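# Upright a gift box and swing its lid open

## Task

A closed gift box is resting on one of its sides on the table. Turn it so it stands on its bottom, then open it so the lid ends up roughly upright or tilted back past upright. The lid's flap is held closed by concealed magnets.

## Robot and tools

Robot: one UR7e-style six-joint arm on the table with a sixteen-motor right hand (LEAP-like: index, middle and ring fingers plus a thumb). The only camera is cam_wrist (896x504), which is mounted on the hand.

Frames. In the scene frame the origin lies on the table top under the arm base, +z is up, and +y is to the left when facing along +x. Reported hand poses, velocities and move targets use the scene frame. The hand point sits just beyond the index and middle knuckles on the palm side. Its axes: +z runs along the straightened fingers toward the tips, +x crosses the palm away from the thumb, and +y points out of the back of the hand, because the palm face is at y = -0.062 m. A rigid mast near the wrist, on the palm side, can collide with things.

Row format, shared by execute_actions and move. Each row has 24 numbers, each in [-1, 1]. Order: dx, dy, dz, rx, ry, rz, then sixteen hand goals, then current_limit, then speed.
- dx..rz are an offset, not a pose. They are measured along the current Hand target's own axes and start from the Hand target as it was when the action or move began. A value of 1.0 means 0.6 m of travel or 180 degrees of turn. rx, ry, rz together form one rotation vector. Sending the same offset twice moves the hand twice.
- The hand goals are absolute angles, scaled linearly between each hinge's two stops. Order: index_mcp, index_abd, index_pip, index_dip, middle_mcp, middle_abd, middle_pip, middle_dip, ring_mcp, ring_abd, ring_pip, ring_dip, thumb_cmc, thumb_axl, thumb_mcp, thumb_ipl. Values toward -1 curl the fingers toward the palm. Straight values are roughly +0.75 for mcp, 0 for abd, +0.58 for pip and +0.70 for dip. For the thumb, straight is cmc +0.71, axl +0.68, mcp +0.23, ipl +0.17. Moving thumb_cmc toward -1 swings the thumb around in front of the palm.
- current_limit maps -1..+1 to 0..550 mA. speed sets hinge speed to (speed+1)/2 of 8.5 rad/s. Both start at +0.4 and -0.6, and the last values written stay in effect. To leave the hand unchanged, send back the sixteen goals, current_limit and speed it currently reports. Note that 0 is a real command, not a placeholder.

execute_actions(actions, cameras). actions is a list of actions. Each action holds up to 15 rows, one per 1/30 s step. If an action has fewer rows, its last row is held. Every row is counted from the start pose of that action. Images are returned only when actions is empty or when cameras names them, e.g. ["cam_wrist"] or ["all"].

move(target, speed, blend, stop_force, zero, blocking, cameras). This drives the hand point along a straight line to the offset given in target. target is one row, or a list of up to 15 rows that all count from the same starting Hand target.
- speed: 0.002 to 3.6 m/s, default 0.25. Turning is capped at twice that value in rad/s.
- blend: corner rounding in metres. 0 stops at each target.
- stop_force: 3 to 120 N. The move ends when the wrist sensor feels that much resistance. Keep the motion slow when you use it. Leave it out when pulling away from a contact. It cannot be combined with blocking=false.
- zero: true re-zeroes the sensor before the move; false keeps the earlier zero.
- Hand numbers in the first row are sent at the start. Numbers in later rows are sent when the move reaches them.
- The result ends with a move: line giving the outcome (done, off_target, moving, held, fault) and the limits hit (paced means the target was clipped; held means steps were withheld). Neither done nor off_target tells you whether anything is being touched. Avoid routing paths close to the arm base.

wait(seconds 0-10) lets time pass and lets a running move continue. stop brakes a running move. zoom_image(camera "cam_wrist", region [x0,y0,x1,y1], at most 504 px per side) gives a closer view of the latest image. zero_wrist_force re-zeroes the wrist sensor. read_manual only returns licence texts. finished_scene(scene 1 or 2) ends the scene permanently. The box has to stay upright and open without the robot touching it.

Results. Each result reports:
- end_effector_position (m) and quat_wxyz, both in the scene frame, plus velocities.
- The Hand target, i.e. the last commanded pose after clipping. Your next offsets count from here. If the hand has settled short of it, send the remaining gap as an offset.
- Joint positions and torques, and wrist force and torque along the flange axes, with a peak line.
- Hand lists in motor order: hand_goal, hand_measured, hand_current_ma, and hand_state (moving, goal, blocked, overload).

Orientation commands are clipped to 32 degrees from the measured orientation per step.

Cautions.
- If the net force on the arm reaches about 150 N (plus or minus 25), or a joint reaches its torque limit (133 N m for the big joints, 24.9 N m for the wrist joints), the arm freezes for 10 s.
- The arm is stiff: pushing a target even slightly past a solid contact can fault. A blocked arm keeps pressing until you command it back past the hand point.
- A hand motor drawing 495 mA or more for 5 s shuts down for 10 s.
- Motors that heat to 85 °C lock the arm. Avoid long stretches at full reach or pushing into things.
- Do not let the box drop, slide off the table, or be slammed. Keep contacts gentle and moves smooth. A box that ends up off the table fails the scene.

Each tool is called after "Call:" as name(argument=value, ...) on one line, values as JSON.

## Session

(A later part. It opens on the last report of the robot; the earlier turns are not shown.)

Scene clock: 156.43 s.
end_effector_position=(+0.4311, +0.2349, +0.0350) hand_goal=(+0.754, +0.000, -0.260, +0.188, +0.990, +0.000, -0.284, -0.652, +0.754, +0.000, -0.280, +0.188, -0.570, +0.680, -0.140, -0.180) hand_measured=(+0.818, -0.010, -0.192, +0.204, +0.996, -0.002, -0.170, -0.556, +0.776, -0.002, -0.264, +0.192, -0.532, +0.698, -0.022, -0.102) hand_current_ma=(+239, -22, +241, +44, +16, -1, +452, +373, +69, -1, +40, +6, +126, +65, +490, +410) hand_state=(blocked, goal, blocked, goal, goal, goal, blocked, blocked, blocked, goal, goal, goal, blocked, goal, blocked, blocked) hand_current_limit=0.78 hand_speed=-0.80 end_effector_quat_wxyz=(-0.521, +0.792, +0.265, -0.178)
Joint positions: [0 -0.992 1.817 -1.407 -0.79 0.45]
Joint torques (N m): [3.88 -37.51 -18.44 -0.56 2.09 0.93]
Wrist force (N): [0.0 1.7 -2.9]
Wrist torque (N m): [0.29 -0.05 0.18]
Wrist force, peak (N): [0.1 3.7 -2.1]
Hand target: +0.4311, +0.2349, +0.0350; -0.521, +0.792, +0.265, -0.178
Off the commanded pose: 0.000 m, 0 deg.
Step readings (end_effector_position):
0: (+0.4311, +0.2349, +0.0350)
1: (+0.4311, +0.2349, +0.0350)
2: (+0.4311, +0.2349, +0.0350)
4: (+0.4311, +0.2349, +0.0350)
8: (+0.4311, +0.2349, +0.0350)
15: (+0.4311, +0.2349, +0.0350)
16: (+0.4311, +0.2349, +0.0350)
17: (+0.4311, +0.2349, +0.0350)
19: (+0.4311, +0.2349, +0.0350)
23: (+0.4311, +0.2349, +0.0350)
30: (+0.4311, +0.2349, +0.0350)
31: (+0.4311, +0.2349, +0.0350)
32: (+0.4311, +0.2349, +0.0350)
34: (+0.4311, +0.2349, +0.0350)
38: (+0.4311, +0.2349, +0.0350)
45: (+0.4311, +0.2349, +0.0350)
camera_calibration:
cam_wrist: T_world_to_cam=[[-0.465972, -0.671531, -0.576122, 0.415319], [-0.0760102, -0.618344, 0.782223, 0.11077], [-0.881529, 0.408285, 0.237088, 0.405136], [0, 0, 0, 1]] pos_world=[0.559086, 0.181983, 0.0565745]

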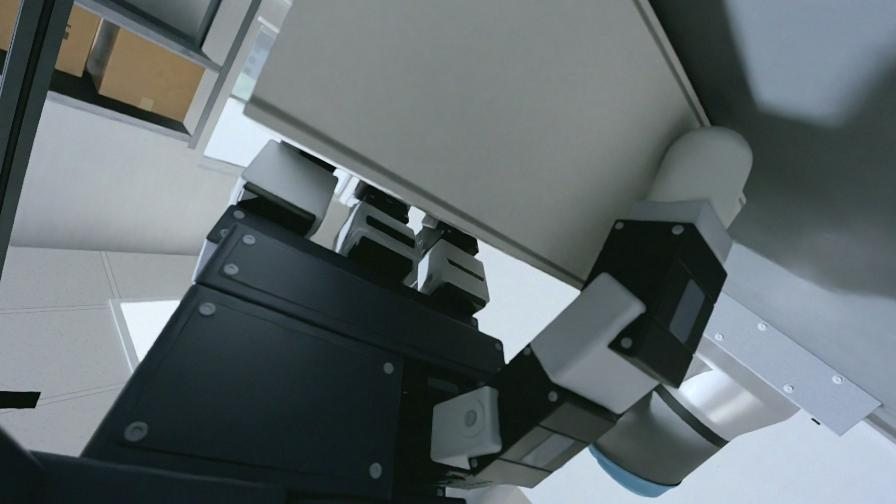

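Call:
execute_actions(actions=[[[0,0,0,0,0,0,0.754,0,-0.26,0.188,0.754,0,0.285,0.043,0.754,0,-0.28,0.188,-0.571,0.68,-0.14,-0.18,0.78,-0.4]],[[0,0,0,0,0,0,0.754,0,-0.26,0.188,0.658,0,0.285,0.043,0.754,0,-0.28,0.188,-0.571,0.68,-0.14,-0.18,0.78,-0.4]],[[0,0,0,0,0,0,0.754,0,-0.26,0.188,0.658,0,0.226,-0.174,0.754,0,-0.28,0.188,-0.571,0.68,-0.14,-0.18,0.78,-0.6]],[[0,0,0,0,0,0,0.754,0,-0.26,0.188,0.685,0,0.051,-0.29,0.754,0,-0.28,0.188,-0.571,0.68,-0.14,-0.18,0.78,-0.7]]])

Call:
execute_actions(actions=[[[0,0,0,0,0,0,0.754,0,-0.26,0.188,0.685,0,-0.007,-0.348,0.754,0,-0.28,0.188,-0.571,0.68,-0.14,-0.18,0.78,-0.7]]])

Call:
execute_actions(actions=[[[0,0,0,0,0,0,0.754,0,-0.26,0.188,0.726,0,-0.066,-0.362,0.754,0,-0.28,0.188,-0.571,0.68,-0.14,-0.18,0.78,-0.7]],[[0,0,0,0,0,0,0.754,0,-0.26,0.188,0.767,0,-0.124,-0.377,0.754,0,-0.28,0.188,-0.571,0.68,-0.14,-0.18,0.78,-0.7]]])

Call:
execute_actions(actions=[[[0,0,0,0,0,0,0.754,0,-0.26,0.188,0.808,0,-0.182,-0.391,0.754,0,-0.28,0.188,-0.571,0.68,-0.14,-0.18,0.78,-0.7]],[[0,0,0,0,0,0,0.754,0,-0.26,0.188,0.849,0,-0.241,-0.406,0.754,0,-0.28,0.188,-0.571,0.68,-0.14,-0.18,0.78,-0.7]]], cameras=["all"])

Scene clock: 166.27 s.
end_effector_position=(+0.4311, +0.2349, +0.0350) hand_goal=(+0.754, +0.000, -0.260, +0.188, +0.686, +0.000, +0.052, -0.290, +0.754, +0.000, -0.280, +0.188, -0.570, +0.680, -0.140, -0.180) hand_measured=(+0.812, -0.006, -0.192, +0.220, +0.702, -0.002, +0.128, -0.244, +0.770, -0.002, -0.262, +0.194, -0.530, +0.700, -0.018, -0.106) hand_current_ma=(+217, -10, +240, +96, +46, -1, +275, +153, +43, -1, +50, +13, +133, +68, +490, +384) hand_state=(blocked, goal, blocked, blocked, goal, goal, blocked, blocked, goal, goal, goal, goal, blocked, goal, blocked, blocked) hand_current_limit=0.78 hand_speed=-0.70 end_effector_quat_wxyz=(-0.521, +0.792, +0.265, -0.178)
Joint positions: [0 -0.992 1.817 -1.407 -0.79 0.45]
Joint torques (N m): [2.75 -37.86 -16.72 0.87 1.3 0.92]
Wrist force (N): [0.3 3.5 -2.0]
Wrist torque (N m): [0.38 0.01 0.06]
Wrist force, peak (N): [0.5 3.9 -2.1]
Hand target: +0.4311, +0.2349, +0.0350; -0.521, +0.792, +0.265, -0.178
Off the commanded pose: 0.000 m, 0 deg.
Step readings (end_effector_position):
0: (+0.4311, +0.2349, +0.0350)
1: (+0.4311, +0.2349, +0.0350)
2: (+0.4311, +0.2349, +0.0350)
4: (+0.4311, +0.2349, +0.0350)
8: (+0.4311, +0.2349, +0.0350)
15: (+0.4311, +0.2349, +0.0350)
16: (+0.4311, +0.2349, +0.0350)
17: (+0.4311, +0.2349, +0.0350)
19: (+0.4311, +0.2349, +0.0350)
23: (+0.4311, +0.2349, +0.0350)
30: (+0.4311, +0.2349, +0.0350)
31: (+0.4311, +0.2349, +0.0350)
32: (+0.4311, +0.2349, +0.0350)
34: (+0.4311, +0.2349, +0.0350)
38: (+0.4311, +0.2349, +0.0350)
45: (+0.4311, +0.2349, +0.0350)
46: (+0.4311, +0.2349, +0.0350)
47: (+0.4311, +0.2349, +0.0350)
49: (+0.4311, +0.2349, +0.0350)
53: (+0.4311, +0.2349, +0.0350)
60: (+0.4311, +0.2349, +0.0350)

Scene clock: 166.97 s.
end_effector_position=(+0.4311, +0.2349, +0.0350) hand_goal=(+0.754, +0.000, -0.260, +0.188, +0.686, +0.000, -0.006, -0.348, +0.754, +0.000, -0.280, +0.188, -0.570, +0.680, -0.140, -0.180) hand_measured=(+0.812, -0.010, -0.192, +0.218, +0.716, -0.002, +0.106, -0.266, +0.770, -0.002, -0.264, +0.192, -0.530, +0.700, -0.018, -0.106) hand_current_ma=(+217, -18, +239, +90, +101, -4, +444, +309, +43, -1, +44, +6, +135, +69, +489, +384) hand_state=(blocked, goal, blocked, blocked, blocked, goal, blocked, blocked, goal, goal, goal, goal, blocked, goal, blocked, blocked) hand_current_limit=0.78 hand_speed=-0.70 end_effector_quat_wxyz=(-0.521, +0.792, +0.265, -0.178)
Joint positions: [0 -0.992 1.817 -1.407 -0.79 0.45]
Joint torques (N m): [3.44 -38.8 -15.91 1.04 1.02 0.79]
Wrist force (N): [0.2 3.4 -2.1]
Wrist torque (N m): [0.37 0.03 0.04]
Wrist force, peak (N): [0.3 3.9 -1.9]
Hand target: +0.4311, +0.2349, +0.0350; -0.521, +0.792, +0.265, -0.178
Off the commanded pose: 0.000 m, 0 deg.
Step readings (end_effector_position):
0: (+0.4311, +0.2349, +0.0350)
1: (+0.4311, +0.2349, +0.0350)
2: (+0.4311, +0.2349, +0.0350)
4: (+0.4311, +0.2349, +0.0350)
8: (+0.4311, +0.2349, +0.0350)
15: (+0.4311, +0.2349, +0.0350)

Scene clock: 168.17 s.
end_effector_position=(+0.4311, +0.2349, +0.0350) hand_goal=(+0.754, +0.000, -0.260, +0.188, +0.768, +0.000, -0.124, -0.376, +0.754, +0.000, -0.280, +0.188, -0.570, +0.680, -0.140, -0.180) hand_measured=(+0.812, -0.010, -0.194, +0.212, +0.792, -0.002, +0.004, -0.304, +0.770, -0.002, -0.264, +0.190, -0.530, +0.700, -0.018, -0.106) hand_current_ma=(+217, -21, +239, +72, +77, -4, +490, +266, +43, -1, +41, +3, +135, +69, +489, +384) hand_state=(blocked, goal, blocked, blocked, blocked, goal, blocked, blocked, goal, goal, goal, goal, blocked, goal, blocked, blocked) hand_current_limit=0.78 hand_speed=-0.70 end_effector_quat_wxyz=(-0.521, +0.792, +0.265, -0.178)
Joint positions: [0 -0.992 1.817 -1.407 -0.79 0.45]
Joint torques (N m): [3.57 -37.4 -16.1 1.16 0.72 0.86]
Wrist force (N): [0.1 3.1 -2.2]
Wrist torque (N m): [0.36 0.03 0.07]
Wrist force, peak (N): [0.2 3.9 -2.0]
Hand target: +0.4311, +0.2349, +0.0350; -0.521, +0.792, +0.265, -0.178
Off the commanded pose: 0.000 m, 0 deg.
Step readings (end_effector_position):
0: (+0.4311, +0.2349, +0.0350)
1: (+0.4311, +0.2349, +0.0350)
2: (+0.4311, +0.2349, +0.0350)
4: (+0.4311, +0.2349, +0.0350)
8: (+0.4311, +0.2349, +0.0350)
15: (+0.4311, +0.2349, +0.0350)
16: (+0.4311, +0.2349, +0.0350)
17: (+0.4311, +0.2349, +0.0350)
19: (+0.4311, +0.2349, +0.0350)
23: (+0.4311, +0.2349, +0.0350)
30: (+0.4311, +0.2349, +0.0350)

Scene clock: 169.37 s.
end_effector_position=(+0.4311, +0.2349, +0.0350) hand_goal=(+0.754, +0.000, -0.260, +0.188, +0.850, +0.000, -0.240, -0.406, +0.754, +0.000, -0.280, +0.188, -0.570, +0.680, -0.140, -0.180) hand_measured=(+0.812, -0.010, -0.194, +0.212, +0.874, -0.002, -0.100, -0.336, +0.770, -0.002, -0.264, +0.190, -0.530, +0.700, -0.016, -0.106) hand_current_ma=(+217, -21, +239, +69, +72, -4, +489, +251, +43, -1, +40, +4, +135, +69, +490, +384) hand_state=(blocked, goal, blocked, blocked, blocked, goal, blocked, blocked, goal, goal, goal, goal, blocked, goal, blocked, blocked) hand_current_limit=0.78 hand_speed=-0.70 end_effector_quat_wxyz=(-0.521, +0.792, +0.265, -0.178)
Joint positions: [0 -0.992 1.817 -1.407 -0.79 0.45]
Joint torques (N m): [2.7 -37.04 -15.73 1.23 0.09 0.94]
Wrist force (N): [0.2 3.2 -2.1]
Wrist torque (N m): [0.38 0.01 0.08]
Wrist force, peak (N): [0.4 3.3 -2.3]
Hand target: +0.4311, +0.2349, +0.0350; -0.521, +0.792, +0.265, -0.178
Off the commanded pose: 0.000 m, 0 deg.
Step readings (end_effector_position):
0: (+0.4311, +0.2349, +0.0350)
1: (+0.4311, +0.2349, +0.0350)
2: (+0.4311, +0.2349, +0.0350)
4: (+0.4311, +0.2349, +0.0350)
8: (+0.4311, +0.2349, +0.0350)
15: (+0.4311, +0.2349, +0.0350)
16: (+0.4311, +0.2349, +0.0350)
17: (+0.4311, +0.2349, +0.0350)
19: (+0.4311, +0.2349, +0.0350)
23: (+0.4311, +0.2349, +0.0350)
30: (+0.4311, +0.2349, +0.0350)
camera_calibration:
cam_wrist: T_world_to_cam=[[-0.465972, -0.671531, -0.576122, 0.415319], [-0.0760102, -0.618344, 0.782223, 0.11077], [-0.881529, 0.408285, 0.237088, 0.405136], [0, 0, 0, 1]] pos_world=[0.559086, 0.181983, 0.0565745]

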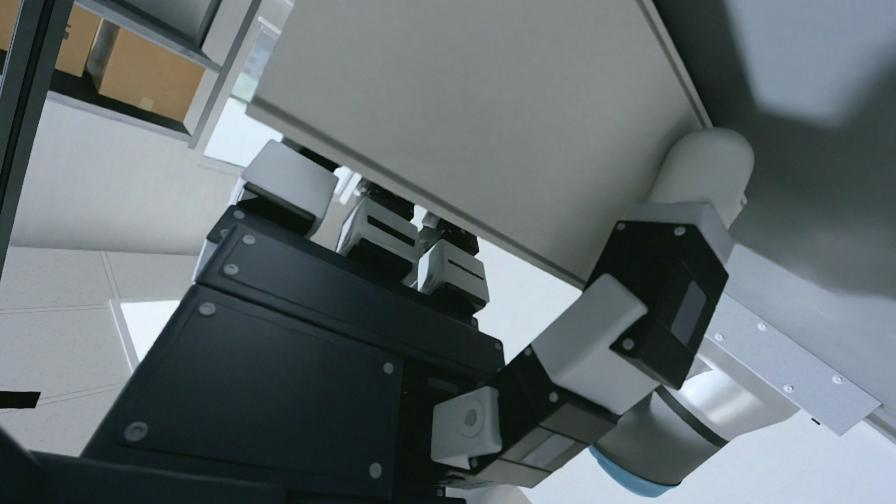

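Call:
execute_actions(actions=[[[0,0,0,0,0,0,0.754,0,-0.26,0.188,0.89,0,-0.299,-0.42,0.754,0,-0.28,0.188,-0.571,0.68,-0.14,-0.18,0.7,-0.7]],[[0,0,0,0,0,0,0.754,0,-0.26,0.188,0.945,0,-0.36,-0.45,0.754,0,-0.28,0.188,-0.571,0.68,-0.14,-0.18,0.7,-0.7]],[[0,0,0,0,0,0,0.754,0,-0.26,0.188,0.99,0,-0.42,-0.55,0.754,0,-0.28,0.188,-0.571,0.68,-0.14,-0.18,0.7,-0.7]]], cameras=["all"])

Call:
zoom_image(camera="cam_wrist", region=[220, 80, 620, 304])

Scene clock: 173.37 s.
end_effector_position=(+0.4311, +0.2349, +0.0350) hand_goal=(+0.754, +0.000, -0.260, +0.188, +0.990, +0.000, -0.420, -0.550, +0.754, +0.000, -0.280, +0.188, -0.570, +0.680, -0.140, -0.180) hand_measured=(+0.816, -0.010, -0.194, +0.202, +1.000, -0.002, -0.226, -0.464, +0.768, -0.002, -0.266, +0.190, -0.530, +0.700, -0.014, -0.106) hand_current_ma=(+235, -21, +231, +36, +24, -4, +467, +322, +40, -1, +36, +4, +135, +69, +467, +384) hand_state=(blocked, goal, blocked, goal, goal, goal, blocked, blocked, goal, goal, goal, goal, blocked, goal, blocked, blocked) hand_current_limit=0.70 hand_speed=-0.70 end_effector_quat_wxyz=(-0.521, +0.792, +0.265, -0.178)
Joint positions: [0 -0.992 1.817 -1.407 -0.79 0.45]
Joint torques (N m): [2.99 -37.11 -13.75 1.4 -0.42 0.86]
Wrist force (N): [0.5 2.5 -2.4]
Wrist torque (N m): [0.37 -0.02 0.15]
Wrist force, peak (N): [0.3 3.5 -2.2]
Hand target: +0.4311, +0.2349, +0.0350; -0.521, +0.792, +0.265, -0.178
Off the commanded pose: 0.000 m, 0 deg.
Step readings (end_effector_position):
0: (+0.4311, +0.2349, +0.0350)
1: (+0.4311, +0.2349, +0.0350)
2: (+0.4311, +0.2349, +0.0350)
4: (+0.4311, +0.2349, +0.0350)
8: (+0.4311, +0.2349, +0.0350)
15: (+0.4311, +0.2349, +0.0350)
16: (+0.4311, +0.2349, +0.0350)
17: (+0.4311, +0.2349, +0.0350)
19: (+0.4311, +0.2349, +0.0350)
23: (+0.4311, +0.2349, +0.0350)
30: (+0.4311, +0.2349, +0.0350)
31: (+0.4311, +0.2349, +0.0350)
32: (+0.4311, +0.2349, +0.0350)
34: (+0.4311, +0.2349, +0.0350)
38: (+0.4311, +0.2349, +0.0350)
45: (+0.4311, +0.2349, +0.0350)
camera_calibration:
cam_wrist: T_world_to_cam=[[-0.465972, -0.671531, -0.576122, 0.415319], [-0.0760102, -0.618344, 0.782223, 0.11077], [-0.881529, 0.408285, 0.237088, 0.405136], [0, 0, 0, 1]] pos_world=[0.559086, 0.181983, 0.0565745]

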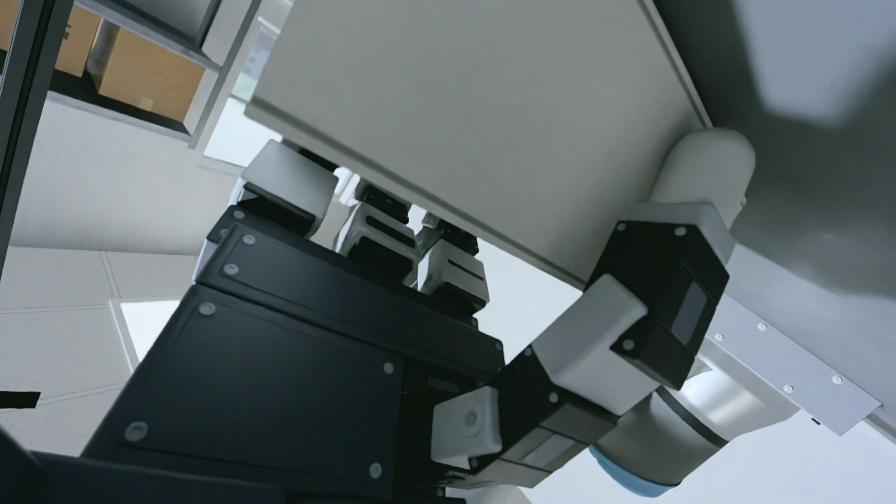

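Scaled by 1.260.

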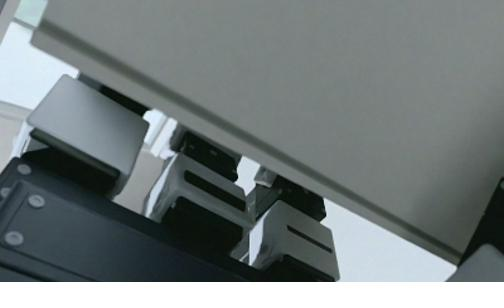

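Call:
execute_actions(actions=[[[0,0,0,0,0,0,0.89,0,0.285,-0.174,0.754,0,0.066,0.188,0.89,0,0.285,-0.174,-0.571,0.68,0.08,0.05,0.6,-0.4]],[[0,0,0,0,0,0,0.89,0,0.285,-0.174,0.754,0,0.066,0.188,0.89,0,0.285,-0.174,-0.814,0.68,0.08,0.05,0.6,-0.4]]], cameras=["all"])

Call:
execute_actions(actions=[[[0,0,0,0,0,0,0.89,0,0.285,-0.174,0.754,0,-0.241,0.188,0.89,0,0.285,-0.174,-0.814,0.68,-0.08,-0.12,0.6,-0.6]],[[0,0,0,0,0,0,0.822,0,0.285,-0.55,0.754,0,-0.328,0.145,0.822,0,0.285,-0.55,-0.814,0.68,-0.14,-0.18,0.78,-0.6]],[[0,0,0,0,0,0,0.822,0,0.285,-0.68,0.754,0,-0.328,0.145,0.822,0,0.285,-0.68,-0.814,0.68,-0.14,-0.18,0.78,-0.6]]], cameras=["all"])

Scene clock: 181.93 s.
end_effector_position=(+0.4311, +0.2349, +0.0350) hand_goal=(+0.890, +0.000, +0.286, -0.174, +0.754, +0.000, +0.066, +0.188, +0.890, +0.000, +0.286, -0.174, -0.814, +0.680, +0.080, +0.050) hand_measured=(+0.870, -0.004, +0.278, -0.170, +0.748, -0.002, +0.060, +0.186, +0.870, -0.002, +0.280, -0.172, -0.808, +0.682, +0.078, +0.048) hand_current_ma=(-57, -6, -17, +7, -14, -4, -11, -5, -59, -1, -15, +5, +12, +5, -3, -4) hand_state=(goal, goal, goal, goal, goal, goal, goal, goal, goal, goal, goal, goal, goal, goal, goal, goal) hand_current_limit=0.60 hand_speed=-0.40 end_effector_quat_wxyz=(-0.521, +0.792, +0.265, -0.178)
Joint positions: [0 -0.992 1.817 -1.407 -0.79 0.45]
Joint torques (N m): [4.07 -37.57 -13.7 -0.06 -0.56 0.72]
Wrist force (N): [0.2 2.7 -2.6]
Wrist torque (N m): [0.39 0.02 0.06]
Wrist force, peak (N): [0.2 3.0 -2.2]
Hand target: +0.4311, +0.2349, +0.0350; -0.521, +0.792, +0.265, -0.178
Off the commanded pose: 0.000 m, 0 deg.
Step readings (end_effector_position):
0: (+0.4311, +0.2349, +0.0350)
1: (+0.4311, +0.2349, +0.0350)
2: (+0.4311, +0.2349, +0.0350)
4: (+0.4311, +0.2349, +0.0350)
8: (+0.4311, +0.2349, +0.0350)
15: (+0.4311, +0.2349, +0.0350)
16: (+0.4311, +0.2349, +0.0350)
17: (+0.4311, +0.2349, +0.0350)
19: (+0.4311, +0.2349, +0.0350)
23: (+0.4311, +0.2349, +0.0350)
30: (+0.4311, +0.2349, +0.0350)
camera_calibration:
cam_wrist: T_world_to_cam=[[-0.465975, -0.67156, -0.576085, 0.415324], [-0.0759878, -0.618313, 0.78225, 0.110751], [-0.881529, 0.408285, 0.237088, 0.405136], [0, 0, 0, 1]] pos_world=[0.559086, 0.181983, 0.0565743]

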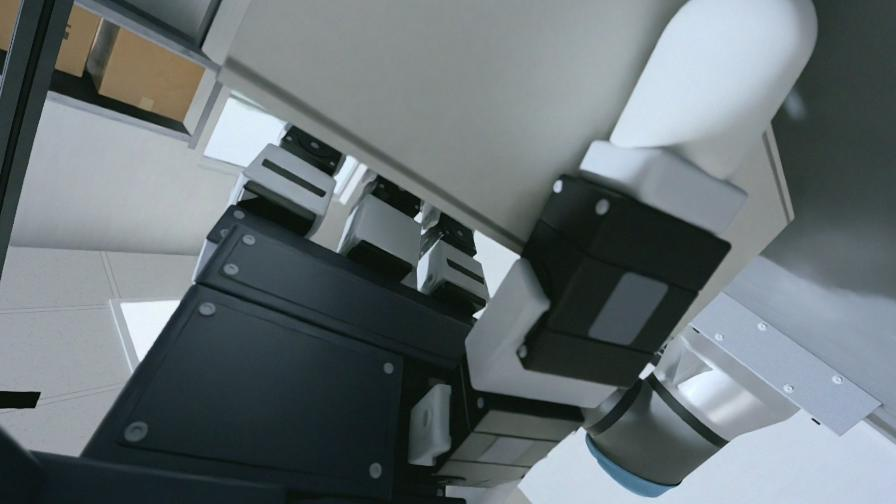

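Scene clock: 183.63 s.
end_effector_position=(+0.4311, +0.2349, +0.0350) hand_goal=(+0.822, +0.000, +0.286, -0.680, +0.754, +0.000, -0.328, +0.146, +0.822, +0.000, +0.286, -0.680, -0.814, +0.680, -0.140, -0.180) hand_measured=(+0.822, -0.002, +0.320, -0.578, +0.848, +0.008, -0.206, +0.176, +0.814, -0.002, +0.284, -0.676, -0.812, +0.680, -0.022, -0.118) hand_current_ma=(+0, -2, +104, +397, +385, +18, +489, +91, -18, -1, -4, +10, +5, -1, +490, +312) hand_state=(goal, goal, blocked, blocked, blocked, goal, blocked, blocked, goal, goal, goal, goal, goal, goal, blocked, blocked) hand_current_limit=0.78 hand_speed=-0.60 end_effector_quat_wxyz=(-0.521, +0.792, +0.265, -0.178)
Joint positions: [0 -0.992 1.817 -1.407 -0.79 0.45]
Joint torques (N m): [4.29 -38.17 -12.44 -1.69 -0.39 0.74]
Wrist force (N): [-0.3 0.1 -3.0]
Wrist torque (N m): [0.19 0.09 -0.14]
Wrist force, peak (N): [0.4 3.7 -2.2]
Hand target: +0.4311, +0.2349, +0.0350; -0.521, +0.792, +0.265, -0.178
Off the commanded pose: 0.000 m, 0 deg.
Step readings (end_effector_position):
0: (+0.4311, +0.2349, +0.0350)
1: (+0.4311, +0.2349, +0.0350)
2: (+0.4311, +0.2349, +0.0350)
4: (+0.4311, +0.2349, +0.0350)
8: (+0.4311, +0.2349, +0.0350)
15: (+0.4311, +0.2349, +0.0350)
16: (+0.4311, +0.2349, +0.0350)
17: (+0.4311, +0.2349, +0.0350)
19: (+0.4311, +0.2349, +0.0350)
23: (+0.4311, +0.2349, +0.0350)
30: (+0.4311, +0.2349, +0.0350)
31: (+0.4311, +0.2349, +0.0350)
32: (+0.4311, +0.2349, +0.0350)
34: (+0.4311, +0.2349, +0.0350)
38: (+0.4311, +0.2349, +0.0350)
45: (+0.4311, +0.2349, +0.0350)
camera_calibration:
cam_wrist: T_world_to_cam=[[-0.465972, -0.671531, -0.576122, 0.415319], [-0.0760102, -0.618344, 0.782223, 0.11077], [-0.881529, 0.408285, 0.237088, 0.405136], [0, 0, 0, 1]] pos_world=[0.559086, 0.181983, 0.0565745]

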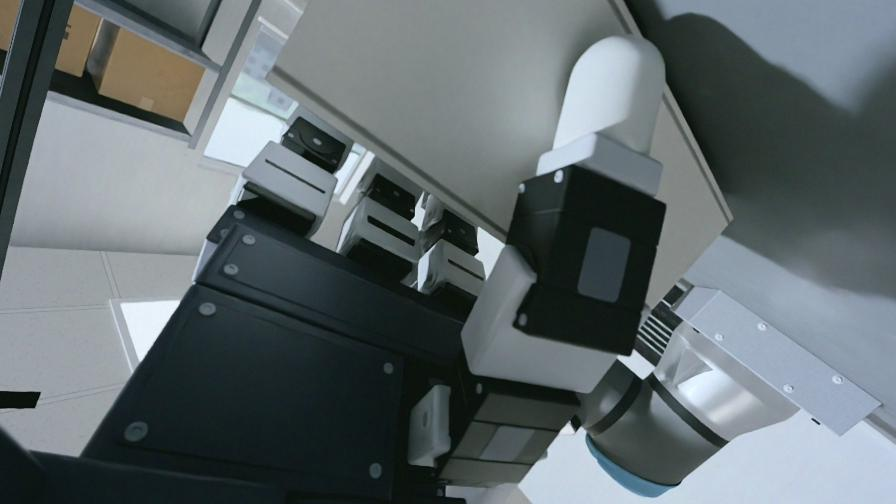

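Call:
execute_actions(actions=[[[0,0,0,0,0,0,0.78,0,0.24,-0.74,0.754,0,-0.328,0.145,0.74,0,0.139,-0.82,-0.814,0.68,-0.14,-0.18,0.78,-0.6]],[[0,0,0,0,0,0,0.74,0,0.197,-0.797,0.754,0,-0.328,0.145,0.74,0,0.1,-0.84,-0.814,0.68,-0.14,-0.18,0.78,-0.6]]])

Call:
execute_actions(actions=[[[0,0,0,0,0,0,0.79,0,0.135,-0.797,0.754,0,-0.328,0.145,0.79,0,0.04,-0.84,-0.814,0.68,-0.14,-0.18,0.78,-0.6]]])

Call:
execute_actions(actions=[[[0,0,0,0,0,0,0.85,0,0.06,-0.8,0.754,0,-0.328,0.145,0.85,0,-0.03,-0.84,-0.814,0.68,-0.14,-0.18,0.78,-0.6]]], cameras=["all"])

Scene clock: 185.53 s.
end_effector_position=(+0.4311, +0.2349, +0.0350) hand_goal=(+0.740, +0.000, +0.198, -0.796, +0.754, +0.000, -0.328, +0.146, +0.740, +0.000, +0.100, -0.840, -0.814, +0.680, -0.140, -0.180) hand_measured=(+0.786, -0.002, +0.280, -0.718, +0.846, -0.002, -0.280, +0.150, +0.788, +0.000, +0.160, -0.818, -0.792, +0.686, +0.036, -0.118) hand_current_ma=(+160, -2, +307, +288, +378, -2, +162, +8, +173, -1, +212, +65, +61, +15, +490, +312) hand_state=(blocked, goal, blocked, blocked, blocked, goal, blocked, goal, blocked, goal, blocked, blocked, blocked, goal, blocked, blocked) hand_current_limit=0.78 hand_speed=-0.60 end_effector_quat_wxyz=(-0.521, +0.792, +0.265, -0.178)
Joint positions: [0 -0.992 1.817 -1.407 -0.79 0.45]
Joint torques (N m): [3.06 -38.04 -11.68 -1.59 -0.45 0.83]
Wrist force (N): [-0.4 -4.1 -3.3]
Wrist torque (N m): [0.04 0.08 -0.14]
Wrist force, peak (N): [-0.5 -4.5 -3.7]
Hand target: +0.4311, +0.2349, +0.0350; -0.521, +0.792, +0.265, -0.178
Off the commanded pose: 0.000 m, 0 deg.
Step readings (end_effector_position):
0: (+0.4311, +0.2349, +0.0350)
1: (+0.4311, +0.2349, +0.0350)
2: (+0.4311, +0.2349, +0.0350)
4: (+0.4311, +0.2349, +0.0350)
8: (+0.4311, +0.2349, +0.0350)
15: (+0.4311, +0.2349, +0.0350)
16: (+0.4311, +0.2349, +0.0350)
17: (+0.4311, +0.2349, +0.0350)
19: (+0.4311, +0.2349, +0.0350)
23: (+0.4311, +0.2349, +0.0350)
30: (+0.4311, +0.2349, +0.0350)

Scene clock: 186.23 s.
end_effector_position=(+0.4311, +0.2349, +0.0350) hand_goal=(+0.790, +0.000, +0.136, -0.796, +0.754, +0.000, -0.328, +0.146, +0.790, +0.000, +0.040, -0.840, -0.814, +0.680, -0.140, -0.180) hand_measured=(+0.812, -0.002, +0.224, -0.722, +0.846, -0.002, -0.280, +0.148, +0.812, +0.000, +0.100, -0.818, -0.792, +0.686, +0.040, -0.118) hand_current_ma=(+71, -2, +329, +275, +378, -2, +156, +4, +67, -1, +210, +65, +61, +15, +490, +312) hand_state=(blocked, goal, blocked, blocked, blocked, goal, blocked, goal, blocked, goal, blocked, blocked, blocked, goal, blocked, blocked) hand_current_limit=0.78 hand_speed=-0.60 end_effector_quat_wxyz=(-0.521, +0.792, +0.265, -0.178)
Joint positions: [0 -0.992 1.817 -1.407 -0.79 0.45]
Joint torques (N m): [3.47 -38.71 -12.46 -1.44 -0.51 0.61]
Wrist force (N): [-1.1 -3.7 -4.3]
Wrist torque (N m): [0.03 0.10 -0.11]
Wrist force, peak (N): [-1.0 -4.2 -4.7]
Hand target: +0.4311, +0.2349, +0.0350; -0.521, +0.792, +0.265, -0.178
Off the commanded pose: 0.000 m, 0 deg.
Step readings (end_effector_position):
0: (+0.4311, +0.2349, +0.0350)
1: (+0.4311, +0.2349, +0.0350)
2: (+0.4311, +0.2349, +0.0350)
4: (+0.4311, +0.2349, +0.0350)
8: (+0.4311, +0.2349, +0.0350)
15: (+0.4311, +0.2349, +0.0350)

Scene clock: 186.93 s.
end_effector_position=(+0.4311, +0.2349, +0.0350) hand_goal=(+0.850, +0.000, +0.060, -0.800, +0.754, +0.000, -0.328, +0.146, +0.850, +0.000, -0.030, -0.840, -0.814, +0.680, -0.140, -0.180) hand_measured=(+0.858, -0.002, +0.144, -0.726, +0.846, -0.002, -0.282, +0.144, +0.852, +0.000, +0.026, -0.818, -0.792, +0.686, +0.042, -0.118) hand_current_ma=(+18, -2, +317, +276, +378, -2, +155, -3, +2, -1, +193, +65, +61, +15, +490, +312) hand_state=(goal, goal, blocked, blocked, blocked, goal, blocked, goal, goal, goal, blocked, blocked, blocked, goal, blocked, blocked) hand_current_limit=0.78 hand_speed=-0.60 end_effector_quat_wxyz=(-0.521, +0.792, +0.265, -0.178)
Joint positions: [0 -0.992 1.817 -1.407 -0.79 0.45]
Joint torques (N m): [2.45 -37.46 -12.11 -1.72 -0.47 0.7]
Wrist force (N): [-0.8 -2.3 -4.3]
Wrist torque (N m): [0.05 0.12 -0.05]
Wrist force, peak (N): [-0.9 -3.8 -4.6]
Hand target: +0.4311, +0.2349, +0.0350; -0.521, +0.792, +0.265, -0.178
Off the commanded pose: 0.000 m, 0 deg.
Step readings (end_effector_position):
0: (+0.4311, +0.2349, +0.0350)
1: (+0.4311, +0.2349, +0.0350)
2: (+0.4311, +0.2349, +0.0350)
4: (+0.4311, +0.2349, +0.0350)
8: (+0.4311, +0.2349, +0.0350)
15: (+0.4311, +0.2349, +0.0350)
camera_calibration:
cam_wrist: T_world_to_cam=[[-0.465972, -0.671531, -0.576122, 0.415319], [-0.0760102, -0.618344, 0.782223, 0.11077], [-0.881529, 0.408285, 0.237088, 0.405136], [0, 0, 0, 1]] pos_world=[0.559086, 0.181983, 0.0565745]

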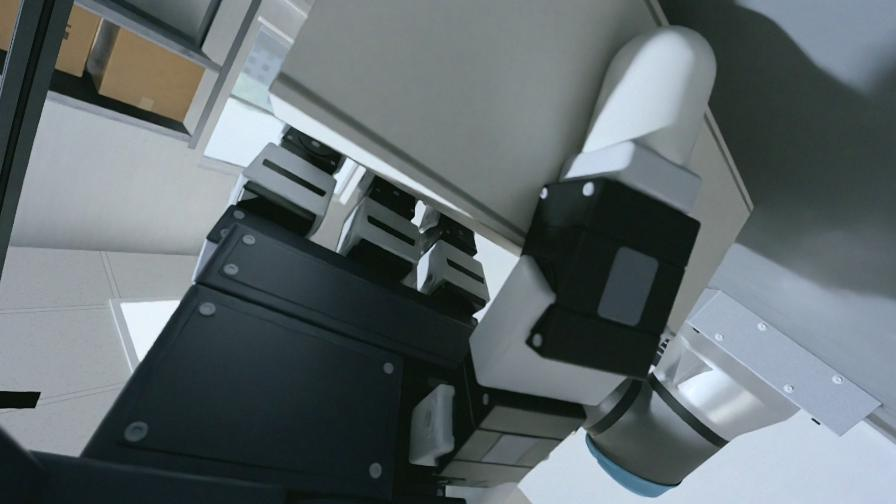

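Call:
zoom_image(camera="cam_wrist", region=[240, 60, 560, 270])

Scaled by 1.575.

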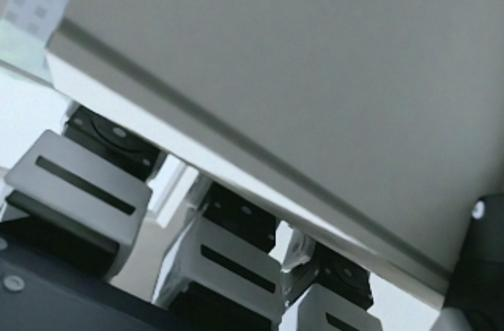

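Call:
execute_actions(actions=[[[0,0,0,0,0,0,0.9,0,-0.03,-0.82,0.754,0,-0.328,0.145,0.9,0,-0.12,-0.86,-0.814,0.68,-0.14,-0.18,0.78,-0.6]]], cameras=["all"])

Call:
zoom_image(camera="cam_wrist", region=[240, 60, 560, 270])

Call:
execute_actions(actions=[[[0,0,0,0,0,0,0.96,0,-0.12,-0.85,0.754,0,-0.328,0.145,0.96,0,-0.2,-0.88,-0.814,0.68,-0.14,-0.18,0.78,-0.6]]], cameras=["all"])

Call:
zoom_image(camera="cam_wrist", region=[240, 60, 560, 270])

Scene clock: 189.03 s.
end_effector_position=(+0.4311, +0.2349, +0.0350) hand_goal=(+0.900, +0.000, -0.030, -0.820, +0.754, +0.000, -0.328, +0.146, +0.900, +0.000, -0.120, -0.860, -0.814, +0.680, -0.140, -0.180) hand_measured=(+0.912, -0.002, +0.060, -0.740, +0.846, -0.002, -0.282, +0.146, +0.908, +0.000, -0.070, -0.834, -0.792, +0.686, +0.042, -0.118) hand_current_ma=(+34, -2, +342, +295, +378, -2, +155, +0, +22, -1, +166, +77, +61, +15, +489, +312) hand_state=(goal, goal, blocked, blocked, blocked, goal, blocked, goal, goal, goal, blocked, blocked, blocked, goal, blocked, blocked) hand_current_limit=0.78 hand_speed=-0.60 end_effector_quat_wxyz=(-0.521, +0.792, +0.265, -0.178)
Joint positions: [0 -0.992 1.817 -1.407 -0.79 0.45]
Joint torques (N m): [3.91 -38.39 -10.69 -1.52 -0.37 0.62]
Wrist force (N): [-0.8 -2.9 -3.3]
Wrist torque (N m): [0.11 0.11 -0.12]
Wrist force, peak (N): [-0.7 -2.4 -4.7]
Hand target: +0.4311, +0.2349, +0.0350; -0.521, +0.792, +0.265, -0.178
Off the commanded pose: 0.000 m, 0 deg.
Step readings (end_effector_position):
0: (+0.4311, +0.2349, +0.0350)
1: (+0.4311, +0.2349, +0.0350)
2: (+0.4311, +0.2349, +0.0350)
4: (+0.4311, +0.2349, +0.0350)
8: (+0.4311, +0.2349, +0.0350)
15: (+0.4311, +0.2349, +0.0350)
camera_calibration:
cam_wrist: T_world_to_cam=[[-0.465972, -0.671531, -0.576122, 0.415319], [-0.0760102, -0.618344, 0.782223, 0.11077], [-0.881529, 0.408285, 0.237088, 0.405136], [0, 0, 0, 1]] pos_world=[0.559086, 0.181983, 0.0565745]

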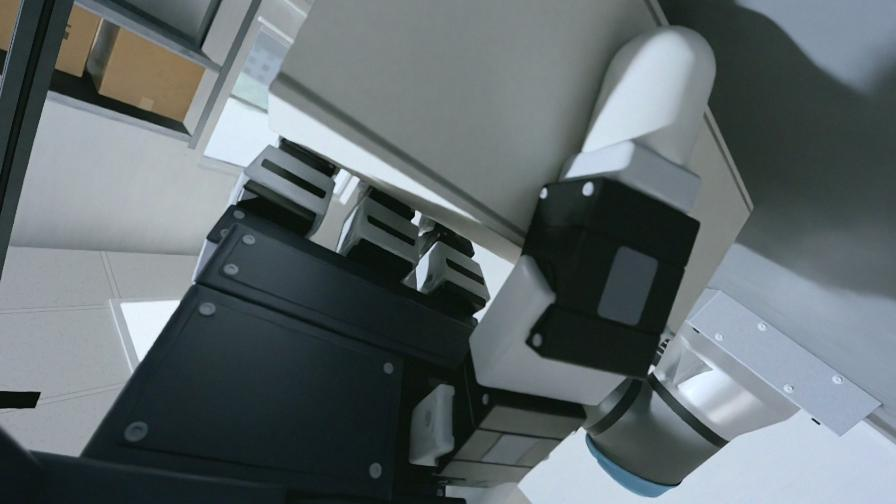

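Scaled by 1.575.

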